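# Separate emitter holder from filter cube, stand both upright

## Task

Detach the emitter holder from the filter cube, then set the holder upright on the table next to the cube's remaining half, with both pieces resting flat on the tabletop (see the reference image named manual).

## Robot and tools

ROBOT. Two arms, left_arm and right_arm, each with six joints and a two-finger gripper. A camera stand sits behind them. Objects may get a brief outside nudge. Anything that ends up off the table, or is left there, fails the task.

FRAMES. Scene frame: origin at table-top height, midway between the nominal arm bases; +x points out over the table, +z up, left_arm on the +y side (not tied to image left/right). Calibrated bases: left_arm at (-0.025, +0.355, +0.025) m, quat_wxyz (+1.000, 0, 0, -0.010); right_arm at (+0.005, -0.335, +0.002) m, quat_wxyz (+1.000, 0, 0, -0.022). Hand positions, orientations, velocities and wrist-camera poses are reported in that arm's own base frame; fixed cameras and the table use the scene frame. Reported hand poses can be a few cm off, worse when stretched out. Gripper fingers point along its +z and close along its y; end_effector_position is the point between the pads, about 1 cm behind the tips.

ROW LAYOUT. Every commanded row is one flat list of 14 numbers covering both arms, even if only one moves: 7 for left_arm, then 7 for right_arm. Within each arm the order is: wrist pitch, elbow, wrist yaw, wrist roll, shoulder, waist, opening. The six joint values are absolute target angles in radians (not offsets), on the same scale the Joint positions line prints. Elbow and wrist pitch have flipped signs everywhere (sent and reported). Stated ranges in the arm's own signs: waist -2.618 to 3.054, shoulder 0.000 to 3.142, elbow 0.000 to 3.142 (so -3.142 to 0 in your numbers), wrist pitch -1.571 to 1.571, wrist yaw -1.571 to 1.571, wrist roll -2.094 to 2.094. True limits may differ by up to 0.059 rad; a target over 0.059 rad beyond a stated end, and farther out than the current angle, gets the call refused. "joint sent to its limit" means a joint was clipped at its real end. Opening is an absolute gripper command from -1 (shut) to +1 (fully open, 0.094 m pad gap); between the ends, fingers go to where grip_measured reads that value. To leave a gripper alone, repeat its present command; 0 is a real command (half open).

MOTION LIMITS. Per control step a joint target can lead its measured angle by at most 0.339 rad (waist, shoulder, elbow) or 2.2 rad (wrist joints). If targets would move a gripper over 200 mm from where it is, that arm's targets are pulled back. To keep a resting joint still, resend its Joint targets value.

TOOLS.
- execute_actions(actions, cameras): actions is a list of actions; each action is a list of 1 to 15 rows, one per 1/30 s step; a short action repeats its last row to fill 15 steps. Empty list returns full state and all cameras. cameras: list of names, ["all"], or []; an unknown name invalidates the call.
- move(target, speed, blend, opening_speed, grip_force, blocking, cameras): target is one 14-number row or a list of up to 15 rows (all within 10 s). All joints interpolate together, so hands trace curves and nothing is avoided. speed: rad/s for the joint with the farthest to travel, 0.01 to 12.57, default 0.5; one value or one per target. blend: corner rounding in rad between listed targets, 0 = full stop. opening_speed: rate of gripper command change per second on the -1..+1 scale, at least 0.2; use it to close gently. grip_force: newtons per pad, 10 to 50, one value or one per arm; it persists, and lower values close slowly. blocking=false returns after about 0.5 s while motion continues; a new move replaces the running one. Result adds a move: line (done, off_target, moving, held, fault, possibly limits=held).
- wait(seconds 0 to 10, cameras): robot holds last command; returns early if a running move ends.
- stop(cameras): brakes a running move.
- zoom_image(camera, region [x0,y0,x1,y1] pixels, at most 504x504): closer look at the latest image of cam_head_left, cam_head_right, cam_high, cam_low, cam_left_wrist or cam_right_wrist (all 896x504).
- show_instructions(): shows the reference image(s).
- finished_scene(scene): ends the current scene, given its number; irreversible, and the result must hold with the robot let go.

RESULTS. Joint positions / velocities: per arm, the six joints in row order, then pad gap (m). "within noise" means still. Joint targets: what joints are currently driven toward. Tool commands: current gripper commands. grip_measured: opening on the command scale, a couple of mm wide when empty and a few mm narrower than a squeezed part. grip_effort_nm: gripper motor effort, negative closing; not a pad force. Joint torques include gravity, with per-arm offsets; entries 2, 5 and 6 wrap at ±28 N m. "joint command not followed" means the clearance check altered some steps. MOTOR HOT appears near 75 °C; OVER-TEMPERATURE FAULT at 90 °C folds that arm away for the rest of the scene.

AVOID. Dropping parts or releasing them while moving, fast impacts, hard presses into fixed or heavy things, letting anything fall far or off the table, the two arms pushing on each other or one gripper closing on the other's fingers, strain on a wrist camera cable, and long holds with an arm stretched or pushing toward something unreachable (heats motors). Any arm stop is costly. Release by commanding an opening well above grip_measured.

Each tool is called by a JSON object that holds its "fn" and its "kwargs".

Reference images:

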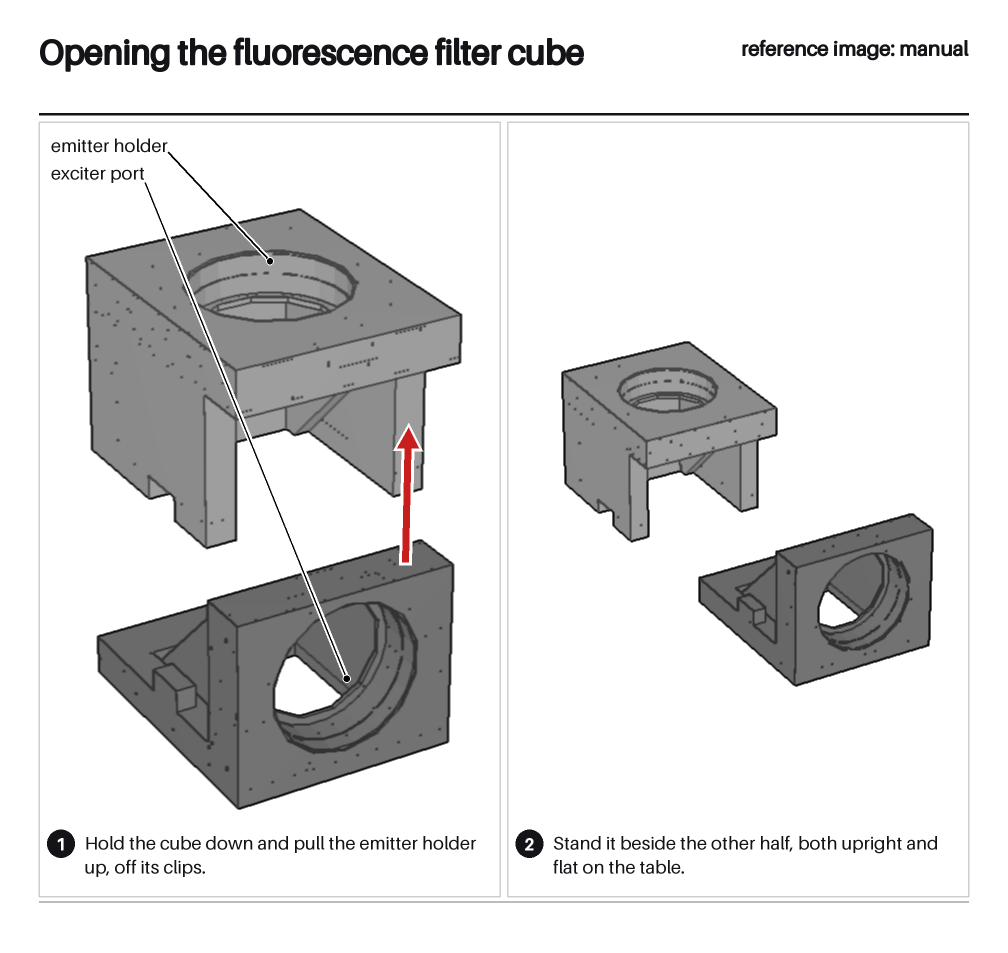

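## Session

{"fn": "execute_actions", "kwargs": {"actions": []}}

Scene clock: 0.00 s.
left_arm: end_effector_position=(+0.4084, +0.0349, +0.1149) grip_measured=+1.000 grip_effort_nm=n/a end_effector_quat_wxyz=(+0.593, -0.059, +0.802, +0.043) | right_arm: end_effector_position=(+0.4151, -0.0041, +0.1259) grip_measured=+1.000 grip_effort_nm=n/a end_effector_quat_wxyz=(+0.620, +0.004, +0.781, -0.073)
Joint names: [wrist pitch, elbow, wrist yaw, wrist roll, shoulder, waist]
Joint positions: left_arm=[-0.821 -0.413 -0.105 -0.033 1.532 0.037 0.094] | right_arm=[-0.935 -0.41 0.186 -0.069 1.571 0.068 0.094]
Joint velocities: within noise
Joint torques (N m): no reading
Heat: left arm: 24 °C; right arm: 23 °C.
Joint targets: left_arm=[-0.818 -0.419 -0.105 -0.034 1.526 0.037] | right_arm=[-0.935 -0.417 0.188 -0.069 1.563 0.068]
Tool commands: left_gripper/opening=+1.0 right_gripper/opening=+1.0

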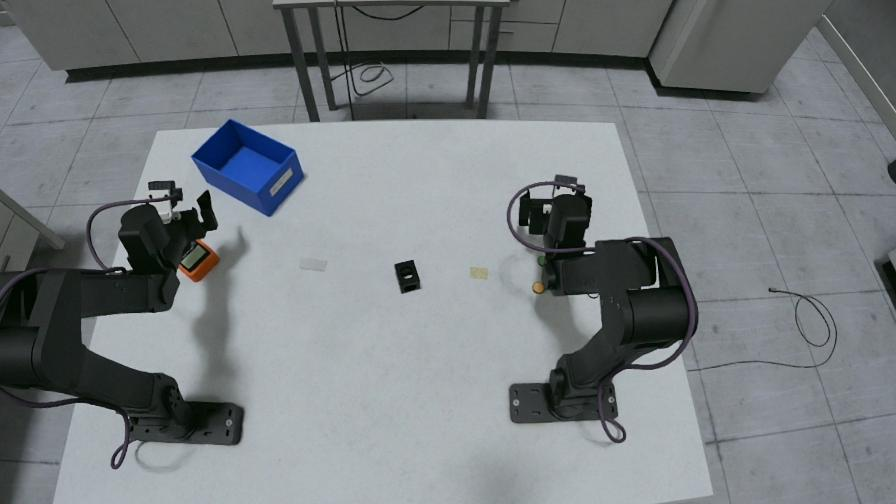

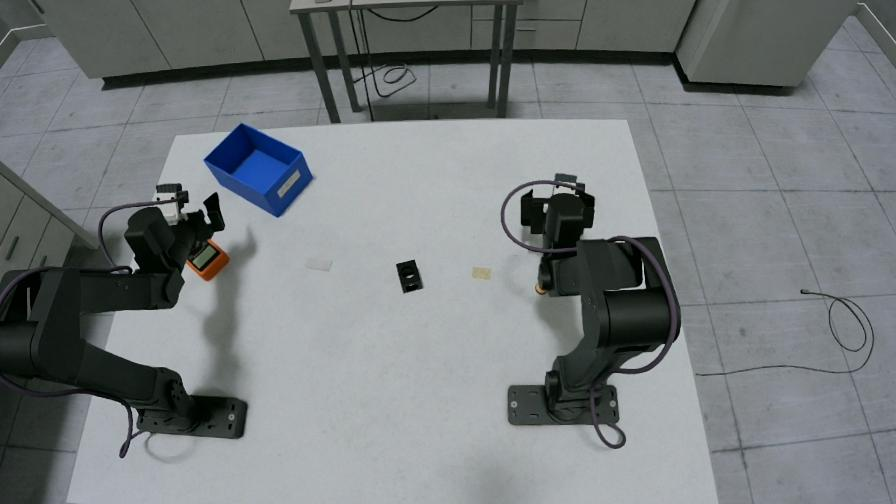

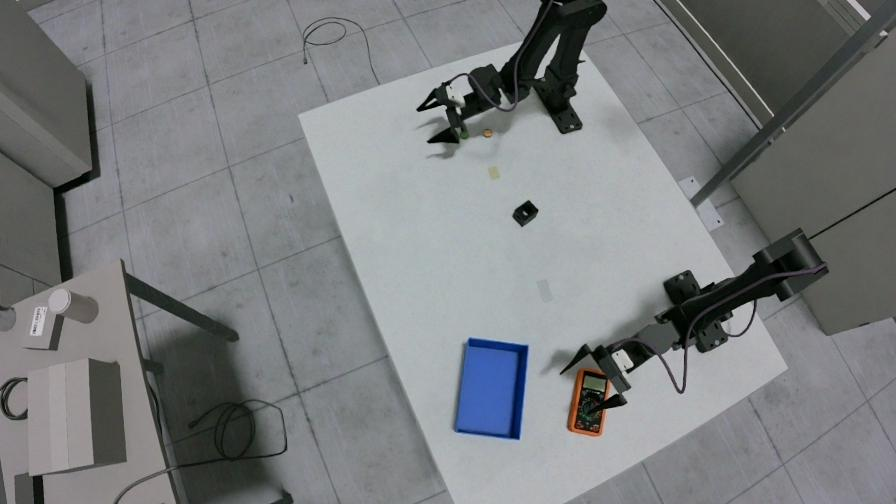

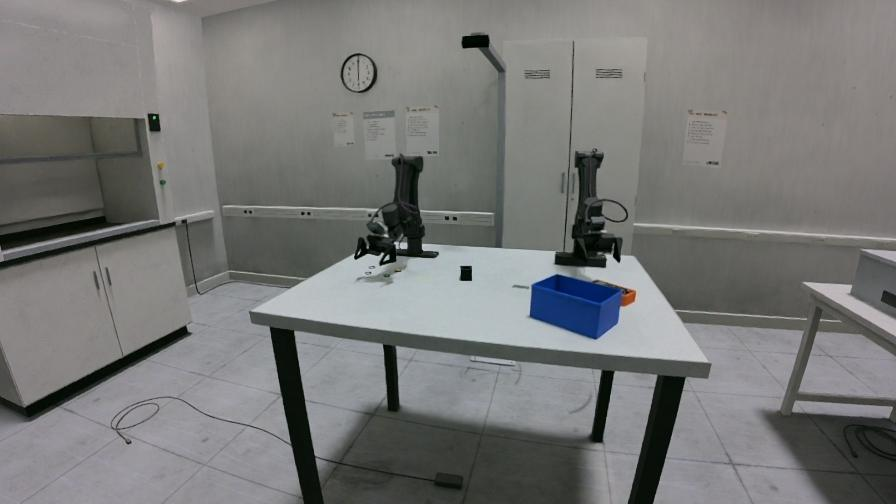

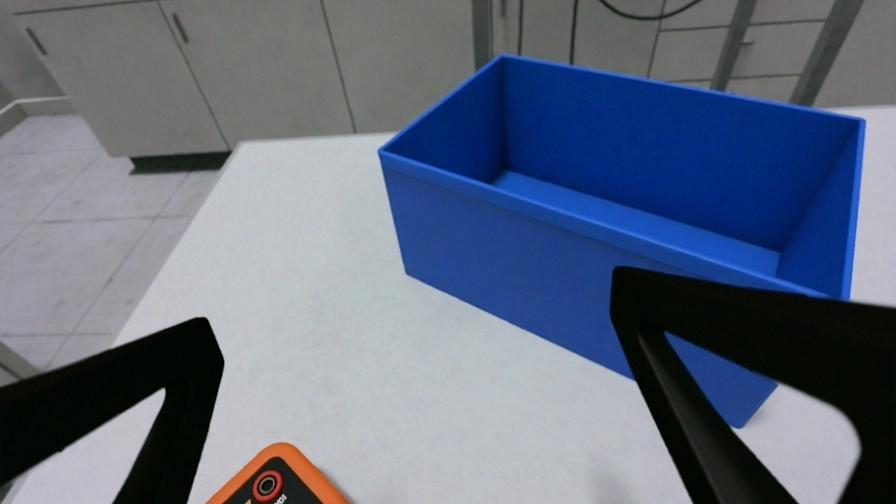

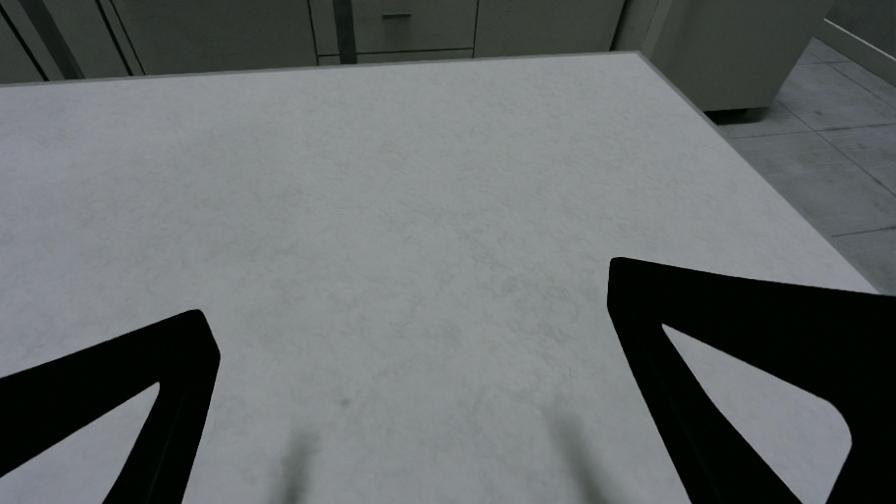

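{"fn": "zoom_image", "kwargs": {"camera": "cam_head_left", "region": [365, 240, 455, 310]}}

{"fn": "zoom_image", "kwargs": {"camera": "cam_high", "region": [490, 185, 570, 245]}}

{"fn": "zoom_image", "kwargs": {"camera": "cam_low", "region": [440, 250, 500, 295]}}

Scaled by 5.600 from the camera's 896x504 image, which has a finer 1280x720 frame.

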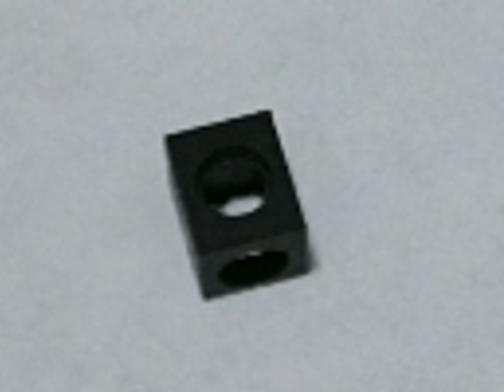

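Scaled by 6.300 from the camera's 896x504 image, which has a finer 1280x720 frame.

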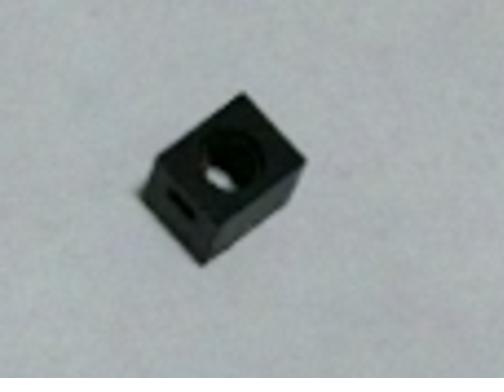

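Scaled by 8.400 from the camera's 896x504 image, which has a finer 1280x720 frame.

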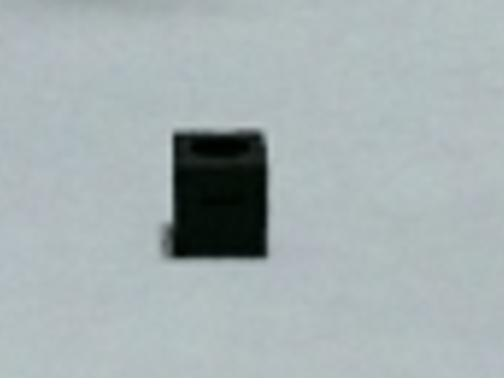

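{"fn": "move", "kwargs": {"target": [[0.3,-1.3,-0.2,-0.7,1.8,-0.5,1,-0.75,-0.398,1.035,0.75,1.605,1.492,1],[1.408,-2.41,-0.251,-1.281,2.499,-1.01,0.4,-0.382,-0.398,1.035,0.75,1.605,1.492,0.4]], "speed": 0.9, "blend": [0.1,0], "cameras": ["cam_head_left","cam_left_wrist","cam_right_wrist"]}}

Scene clock: 12.80 s.
left_arm: end_effector_position=(+0.2990, -0.4011, +0.0763) grip_measured=+0.402 grip_effort_nm=-0.03 end_effector_quat_wxyz=(+0.125, -0.132, +0.983, +0.007) | right_arm: end_effector_position=(+0.1756, +0.2776, +0.0600) grip_measured=+0.403 grip_effort_nm=-0.13 end_effector_quat_wxyz=(+0.548, -0.124, +0.821, +0.102)
Joint names: [wrist pitch, elbow, wrist yaw, wrist roll, shoulder, waist]
Joint positions: left_arm=[1.393 -2.385 -0.234 -1.272 2.472 -1.016 0.066] | right_arm=[-0.396 -0.41 1.007 0.738 1.594 1.486 0.066]
Joint torques (N m): left_arm=[-0.48 -7.02 -0.33 -0.14 -10.86 0.46] | right_arm=[-1.18 -3.37 0.71 0.1 -4.08 0.47]
Heat: left arm: 25 °C; right arm: 23 °C.
Joint targets: left_arm=[1.408 -2.410 -0.251 -1.281 2.499 -1.010] | right_arm=[-0.382 -0.398 1.035 0.750 1.605 1.492]
move: done
Images, in order (width x height): cam_head_left 896x504, cam_left_wrist 896x504, cam_right_wrist 896x504.

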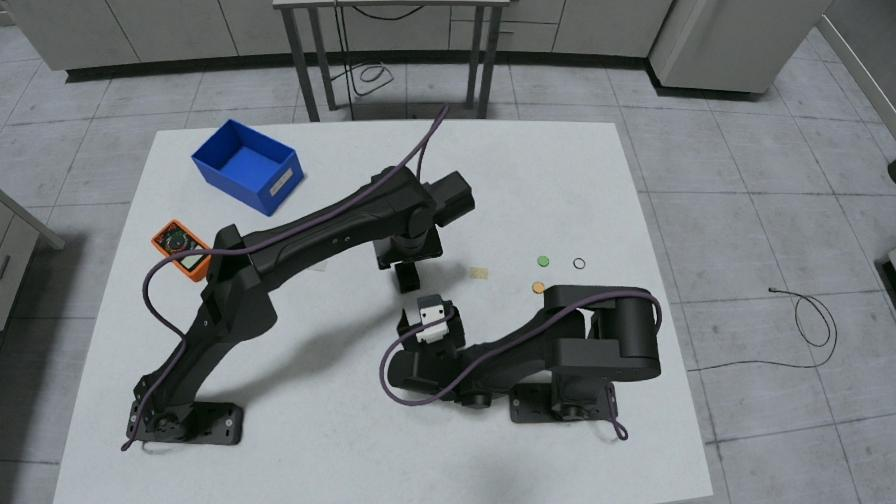

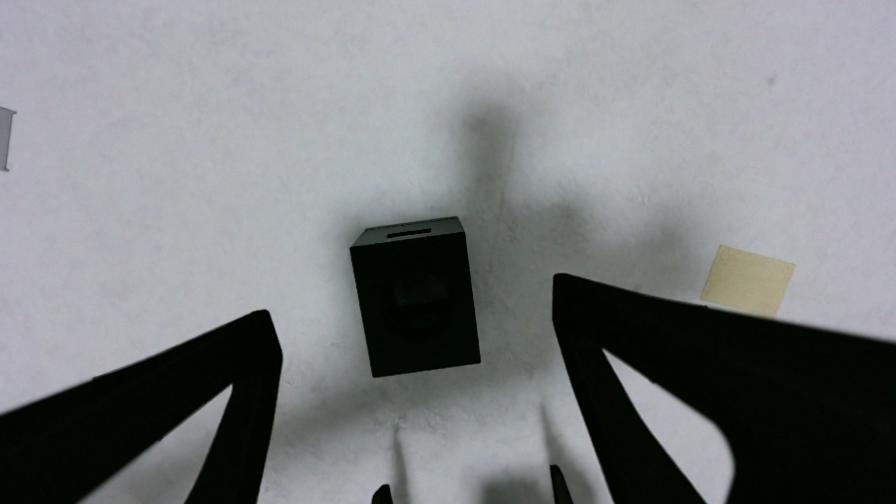

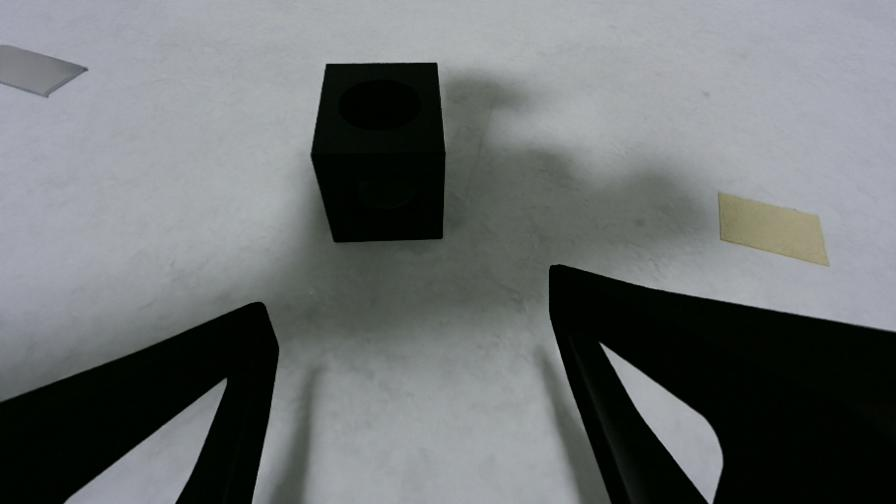

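{"fn": "move", "kwargs": {"target": [1.398,-2.342,-0.265,-1.352,2.465,-1.078,0.4,-0.640,-0.425,0.915,0.715,1.760,1.371,0.4], "speed": 0.4, "cameras": ["cam_left_wrist","cam_right_wrist"]}}

{"fn": "zoom_image", "kwargs": {"camera": "cam_right_wrist", "region": [200, 60, 650, 400]}}

Scene clock: 22.37 s.
left_arm: end_effector_position=(+0.2728, -0.4115, +0.0682) grip_measured=+0.402 grip_effort_nm=-0.03 end_effector_quat_wxyz=(+0.126, -0.135, +0.983, +0.016) | right_arm: end_effector_position=(+0.1991, +0.2868, +0.0352) grip_measured=+0.403 grip_effort_nm=-0.13 end_effector_quat_wxyz=(+0.531, -0.093, +0.833, +0.128)
Joint names: [wrist pitch, elbow, wrist yaw, wrist roll, shoulder, waist]
Joint positions: left_arm=[1.393 -2.353 -0.247 -1.343 2.472 -1.077 0.066] | right_arm=[-0.63 -0.41 0.901 0.718 1.748 1.378 0.066]
Joint torques (N m): left_arm=[-0.53 -4.19 -0.36 -0.13 -13.16 -0.03] | right_arm=[-1.56 -5.31 0.51 -0.05 -4.83 -0.65]
Heat: left arm: 26 °C; right arm: 23 °C.
Joint targets: left_arm=[1.398 -2.342 -0.265 -1.352 2.465 -1.078] | right_arm=[-0.640 -0.425 0.915 0.715 1.760 1.371]
move: done
Images, in order (width x height): cam_left_wrist 896x504, cam_right_wrist 896x504.

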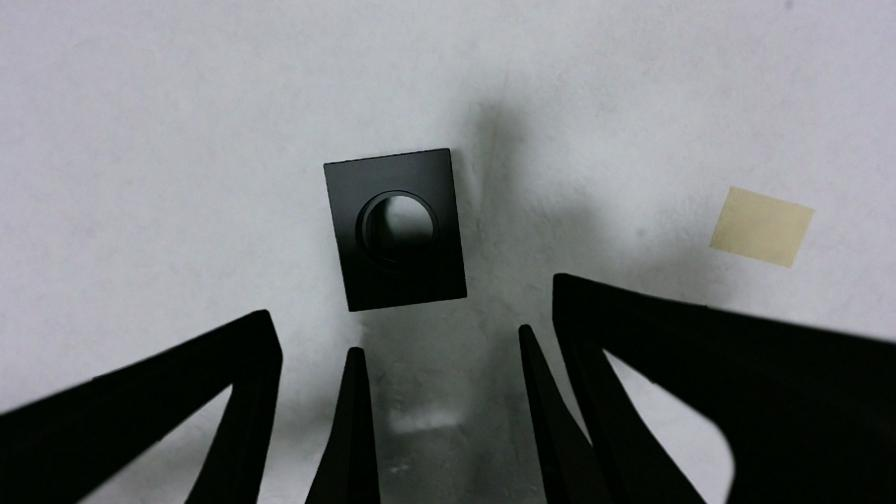

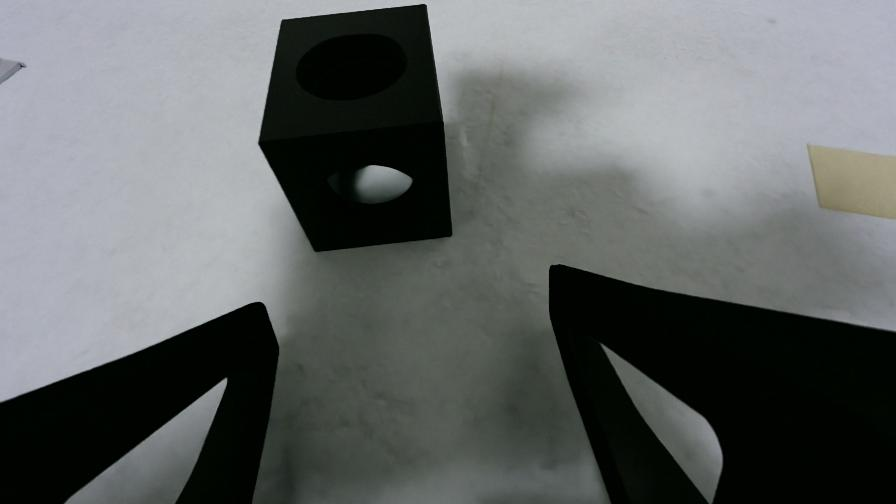

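Scaled by 1.120 from the camera's 896x504 image, which has a finer 1280x720 frame.

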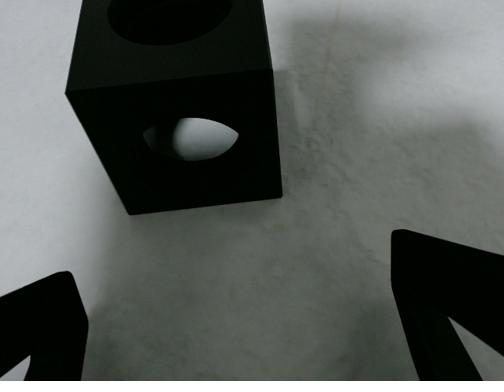

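{"fn": "move", "kwargs": {"target": [1.398,-2.342,-0.265,-1.352,2.465,-1.078,0.4,-0.784,-0.481,0.827,0.629,1.856,1.281,0.4], "speed": 0.15, "cameras": ["cam_left_wrist","cam_right_wrist"]}}

{"fn": "zoom_image", "kwargs": {"camera": "cam_right_wrist", "region": [150, 40, 650, 400]}}

{"fn": "zoom_image", "kwargs": {"camera": "cam_left_wrist", "region": [200, 120, 650, 450]}}

Scene clock: 26.63 s.
left_arm: end_effector_position=(+0.2728, -0.4115, +0.0682) grip_measured=+0.402 grip_effort_nm=-0.03 end_effector_quat_wxyz=(+0.126, -0.135, +0.983, +0.016) | right_arm: end_effector_position=(+0.2257, +0.3055, +0.0369) grip_measured=+0.403 grip_effort_nm=-0.13 end_effector_quat_wxyz=(+0.537, -0.083, +0.826, +0.147)
Joint names: [wrist pitch, elbow, wrist yaw, wrist roll, shoulder, waist]
Joint positions: left_arm=[1.393 -2.353 -0.247 -1.343 2.472 -1.077 0.066] | right_arm=[-0.778 -0.466 0.828 0.631 1.839 1.289 0.066]
Joint torques (N m): left_arm=[-0.54 -4.16 -0.34 -0.12 -13.19 -0.03] | right_arm=[-1.59 -5.08 0.27 0.01 -5.24 -0.7]
Heat: left arm: 27 °C; right arm: 24 °C.
Joint targets: left_arm=[1.398 -2.342 -0.265 -1.352 2.465 -1.078] | right_arm=[-0.784 -0.481 0.827 0.629 1.856 1.281]
move: done
Images, in order (width x height): cam_left_wrist 896x504, cam_right_wrist 896x504.

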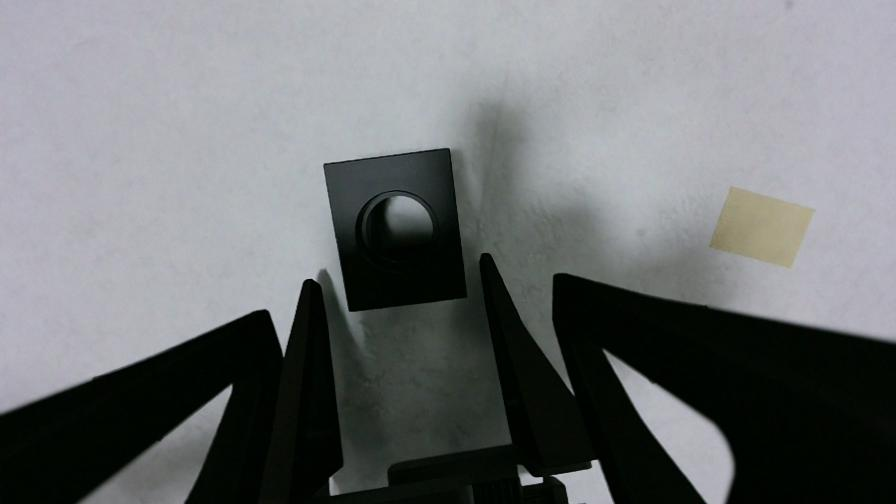

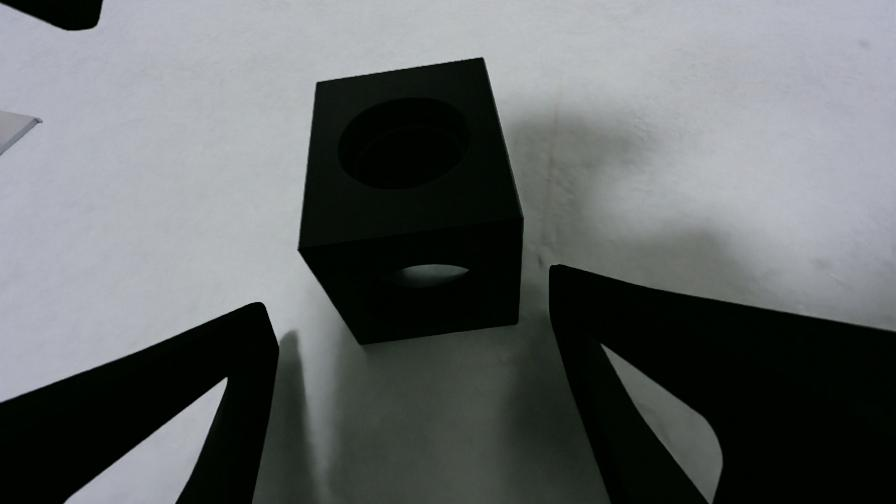

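Scaled by 1.008 from the camera's 896x504 image, which has a finer 1280x720 frame.

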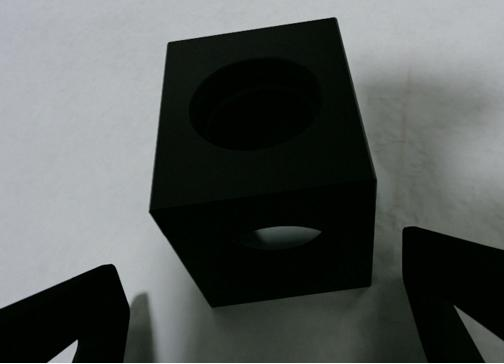

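Scaled by 1.120 from the camera's 896x504 image, which has a finer 1280x720 frame.

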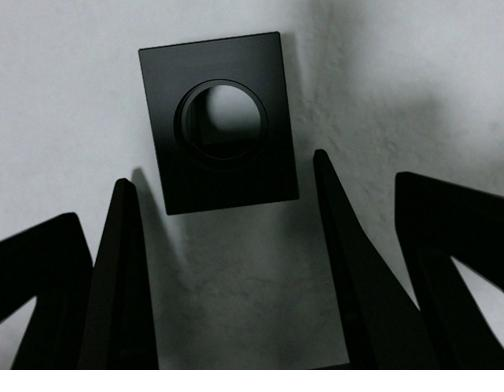

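{"fn": "move", "kwargs": {"target": [[1.398,-2.342,-0.265,-1.352,2.465,-1.078,0.4,-0.784,-0.481,0.827,0.629,1.854,1.266,0.4],[1.398,-2.342,-0.265,-1.352,2.465,-1.078,0.4,-0.784,-0.481,0.827,0.629,1.854,1.266,-0.5]], "speed": 0.1, "opening_speed": 0.6, "cameras": ["cam_left_wrist","cam_right_wrist"]}}

{"fn": "zoom_image", "kwargs": {"camera": "cam_right_wrist", "region": [150, 40, 650, 400]}}

{"fn": "zoom_image", "kwargs": {"camera": "cam_left_wrist", "region": [200, 120, 650, 450]}}

Scene clock: 30.93 s.
left_arm: end_effector_position=(+0.2728, -0.4115, +0.0682) grip_measured=+0.402 grip_effort_nm=-0.03 end_effector_quat_wxyz=(+0.126, -0.135, +0.983, +0.016) | right_arm: end_effector_position=(+0.2297, +0.3038, +0.0368) grip_measured=-0.179 grip_effort_nm=-1.02 end_effector_quat_wxyz=(+0.537, -0.079, +0.827, +0.148)
Joint names: [wrist pitch, elbow, wrist yaw, wrist roll, shoulder, waist]
Joint positions: left_arm=[1.393 -2.353 -0.247 -1.343 2.472 -1.077 0.066] | right_arm=[-0.783 -0.466 0.819 0.629 1.84 1.274 0.039]
Joint torques (N m): left_arm=[-0.52 -4.23 -0.34 -0.12 -13.2 -0.05] | right_arm=[-1.56 -5.09 0.37 -0.01 -5.46 -0.73]
Heat: left arm: 28 °C; right arm: 24 °C.
Joint targets: left_arm=[1.398 -2.342 -0.265 -1.352 2.465 -1.078] | right_arm=[-0.784 -0.481 0.827 0.629 1.854 1.266]
move: done
Images, in order (width x height): cam_left_wrist 896x504, cam_right_wrist 896x504.

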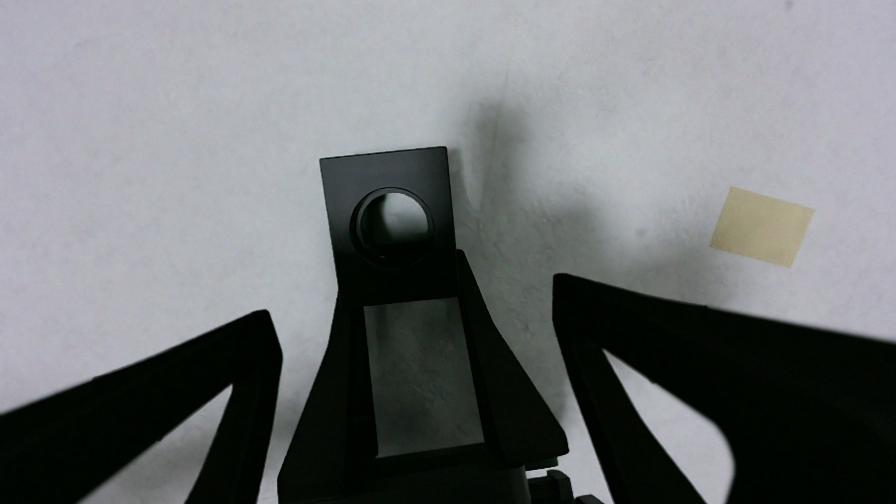

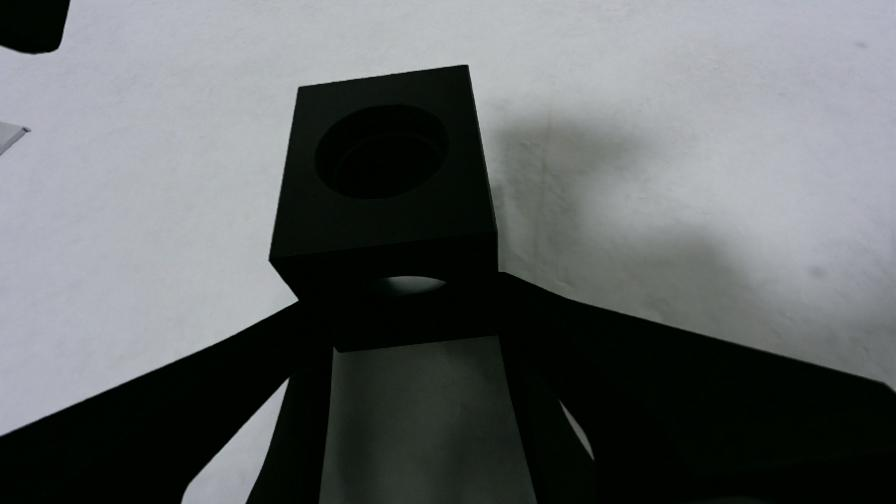

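Scaled by 1.008 from the camera's 896x504 image, which has a finer 1280x720 frame.

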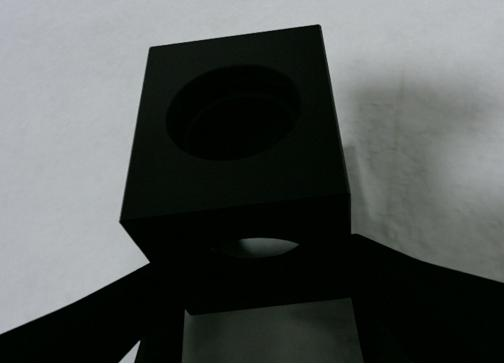

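Scaled by 1.120 from the camera's 896x504 image, which has a finer 1280x720 frame.

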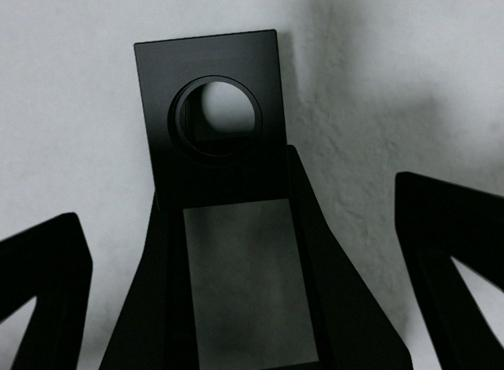

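{"fn": "move", "kwargs": {"target": [1.226,-2.152,-0.265,-1.284,2.422,-1.046,0.4,-0.784,-0.481,0.827,0.629,1.854,1.266,-0.5], "speed": 0.2, "cameras": ["cam_left_wrist","cam_right_wrist"]}}

{"fn": "zoom_image", "kwargs": {"camera": "cam_left_wrist", "region": [200, 0, 650, 330]}}

Scene clock: 35.17 s.
left_arm: end_effector_position=(+0.2719, -0.4094, +0.0566) grip_measured=+0.401 grip_effort_nm=-0.02 end_effector_quat_wxyz=(+0.127, -0.115, +0.985, +0.003) | right_arm: end_effector_position=(+0.2297, +0.3038, +0.0367) grip_measured=-0.179 grip_effort_nm=-1.02 end_effector_quat_wxyz=(+0.537, -0.082, +0.827, +0.145)
Joint names: [wrist pitch, elbow, wrist yaw, wrist roll, shoulder, waist]
Joint positions: left_arm=[1.261 -2.185 -0.238 -1.296 2.405 -1.073 0.066] | right_arm=[-0.783 -0.466 0.819 0.621 1.84 1.274 0.039]
Joint torques (N m): left_arm=[-1.02 -2.62 -0.44 0.1 -11.19 2.19] | right_arm=[-1.58 -5.16 0.35 0.06 -5.49 -0.77]
Heat: left arm: 29 °C; right arm: 25 °C.
Joint targets: left_arm=[1.226 -2.152 -0.265 -1.284 2.422 -1.046] | right_arm=[-0.784 -0.481 0.827 0.629 1.854 1.266]
move: done
Images, in order (width x height): cam_left_wrist 896x504, cam_right_wrist 896x504.

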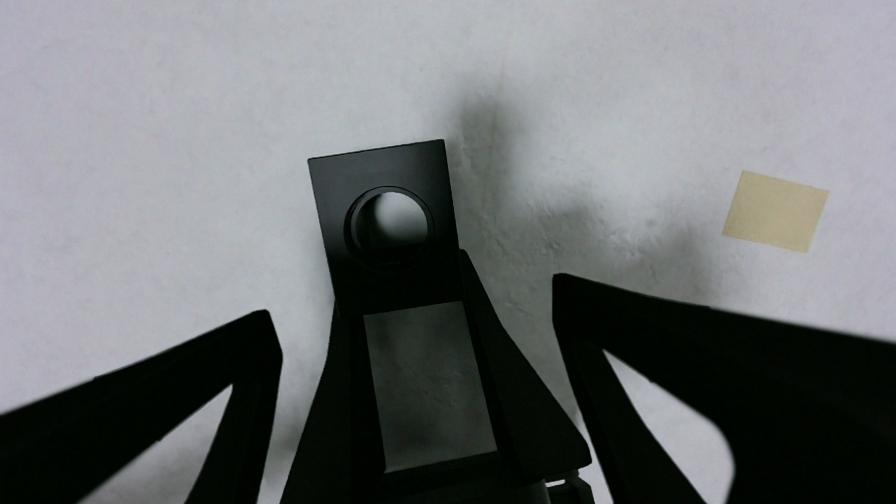

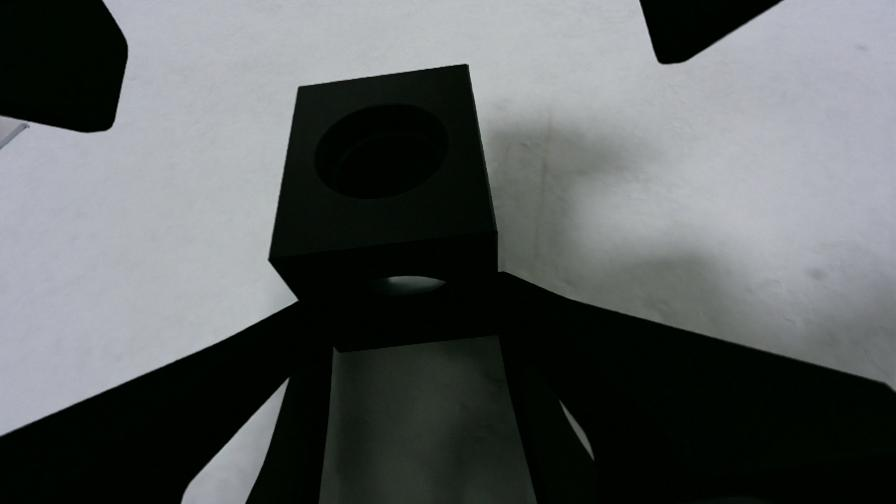

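Scaled by 1.120 from the camera's 896x504 image, which has a finer 1280x720 frame.

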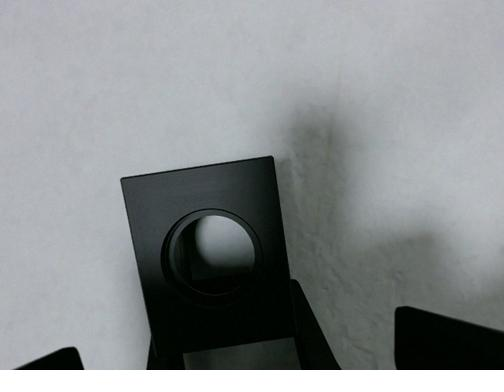

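{"fn": "wait", "kwargs": {"seconds": 0.1, "cameras": ["cam_head_left","cam_head_right","cam_high","cam_low"]}}

{"fn": "zoom_image", "kwargs": {"camera": "cam_head_right", "region": [300, 130, 660, 430]}}

{"fn": "zoom_image", "kwargs": {"camera": "cam_low", "region": [380, 170, 580, 300]}}

{"fn": "zoom_image", "kwargs": {"camera": "cam_high", "region": [420, 90, 620, 290]}}

Scene clock: 35.93 s.
left_arm: end_effector_position=(+0.2718, -0.4095, +0.0566) grip_measured=+0.401 grip_effort_nm=-0.02 end_effector_quat_wxyz=(+0.127, -0.115, +0.985, +0.003) | right_arm: end_effector_position=(+0.2297, +0.3038, +0.0367) grip_measured=-0.179 grip_effort_nm=-1.02 end_effector_quat_wxyz=(+0.537, -0.082, +0.827, +0.145)
Joint names: [wrist pitch, elbow, wrist yaw, wrist roll, shoulder, waist]
Joint positions: left_arm=[1.261 -2.185 -0.238 -1.296 2.405 -1.073 0.066] | right_arm=[-0.783 -0.466 0.819 0.621 1.84 1.274 0.039]
Joint torques (N m): left_arm=[-1.02 -2.66 -0.43 0.12 -11.18 2.21] | right_arm=[-1.58 -5.11 0.38 0.07 -5.52 -0.77]
Heat: left arm: 29 °C; right arm: 25 °C.
Joint targets: left_arm=[1.226 -2.152 -0.265 -1.284 2.422 -1.046] | right_arm=[-0.784 -0.481 0.827 0.629 1.854 1.266]
Tool commands: left_gripper/opening=+0.4 right_gripper/opening=-0.5
wait: 0.10 s; at rest from the start
Images, in order (width x height): cam_head_left 896x504, cam_head_right 896x504, cam_high 896x504, cam_low 896x504.

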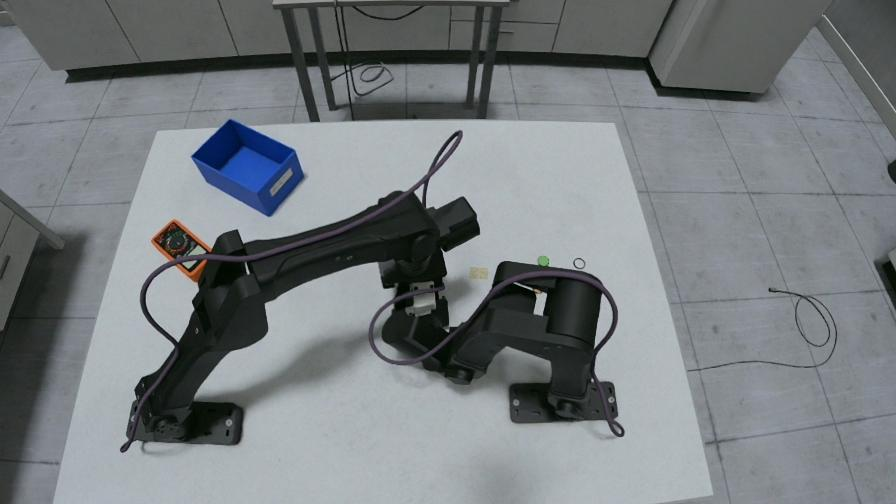

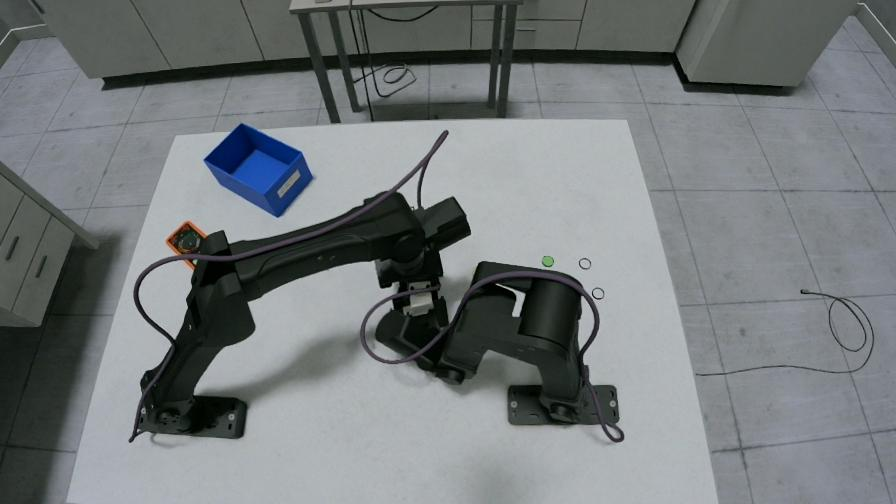

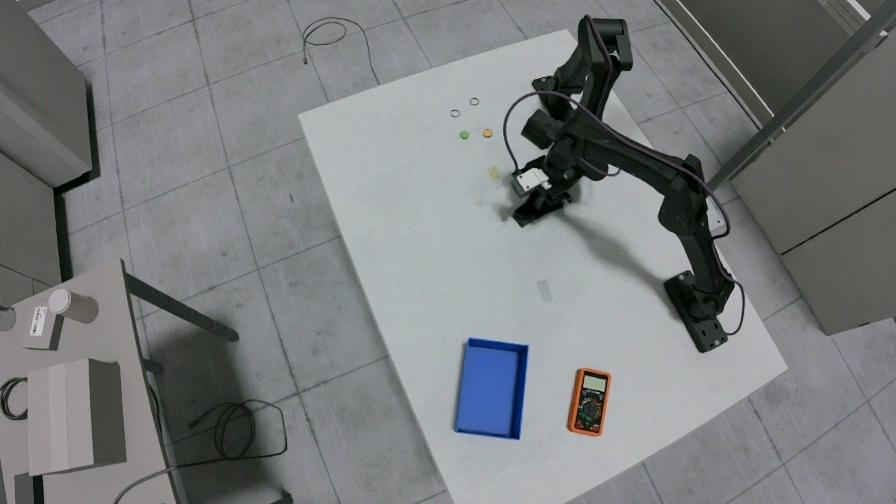

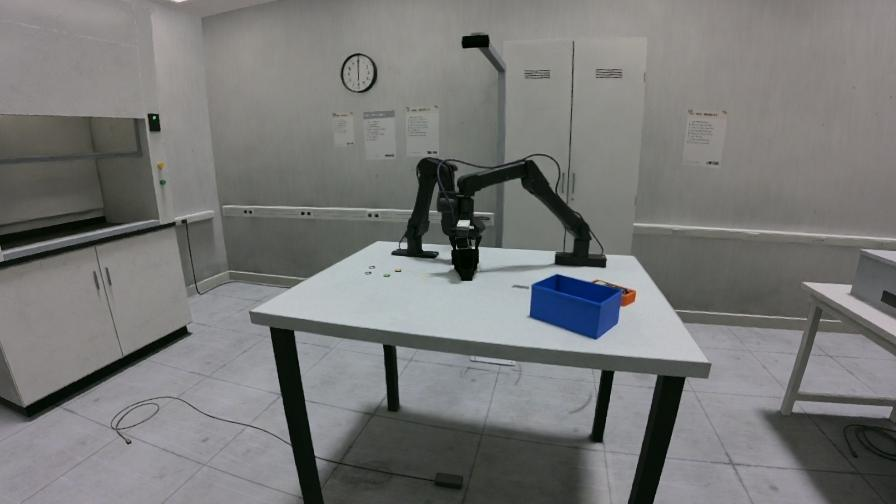

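Scaled by 1.400 from the camera's 896x504 image, which has a finer 1280x720 frame.

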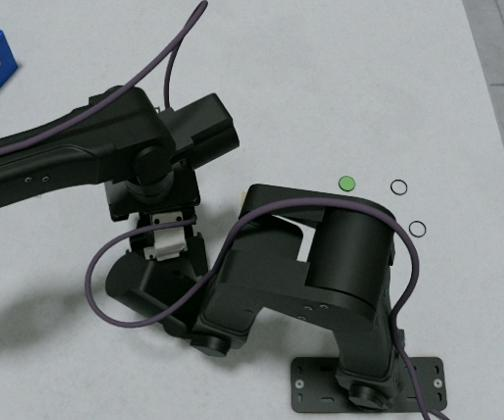

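Scaled by 2.520 from the camera's 896x504 image, which has a finer 1280x720 frame.

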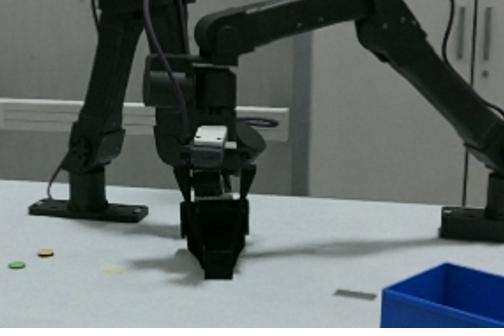

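Scaled by 2.520 from the camera's 896x504 image, which has a finer 1280x720 frame.

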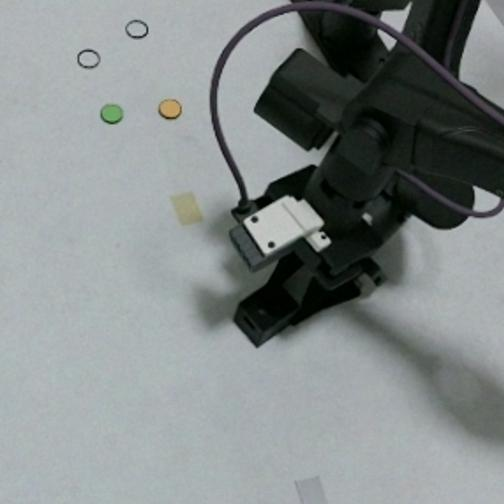

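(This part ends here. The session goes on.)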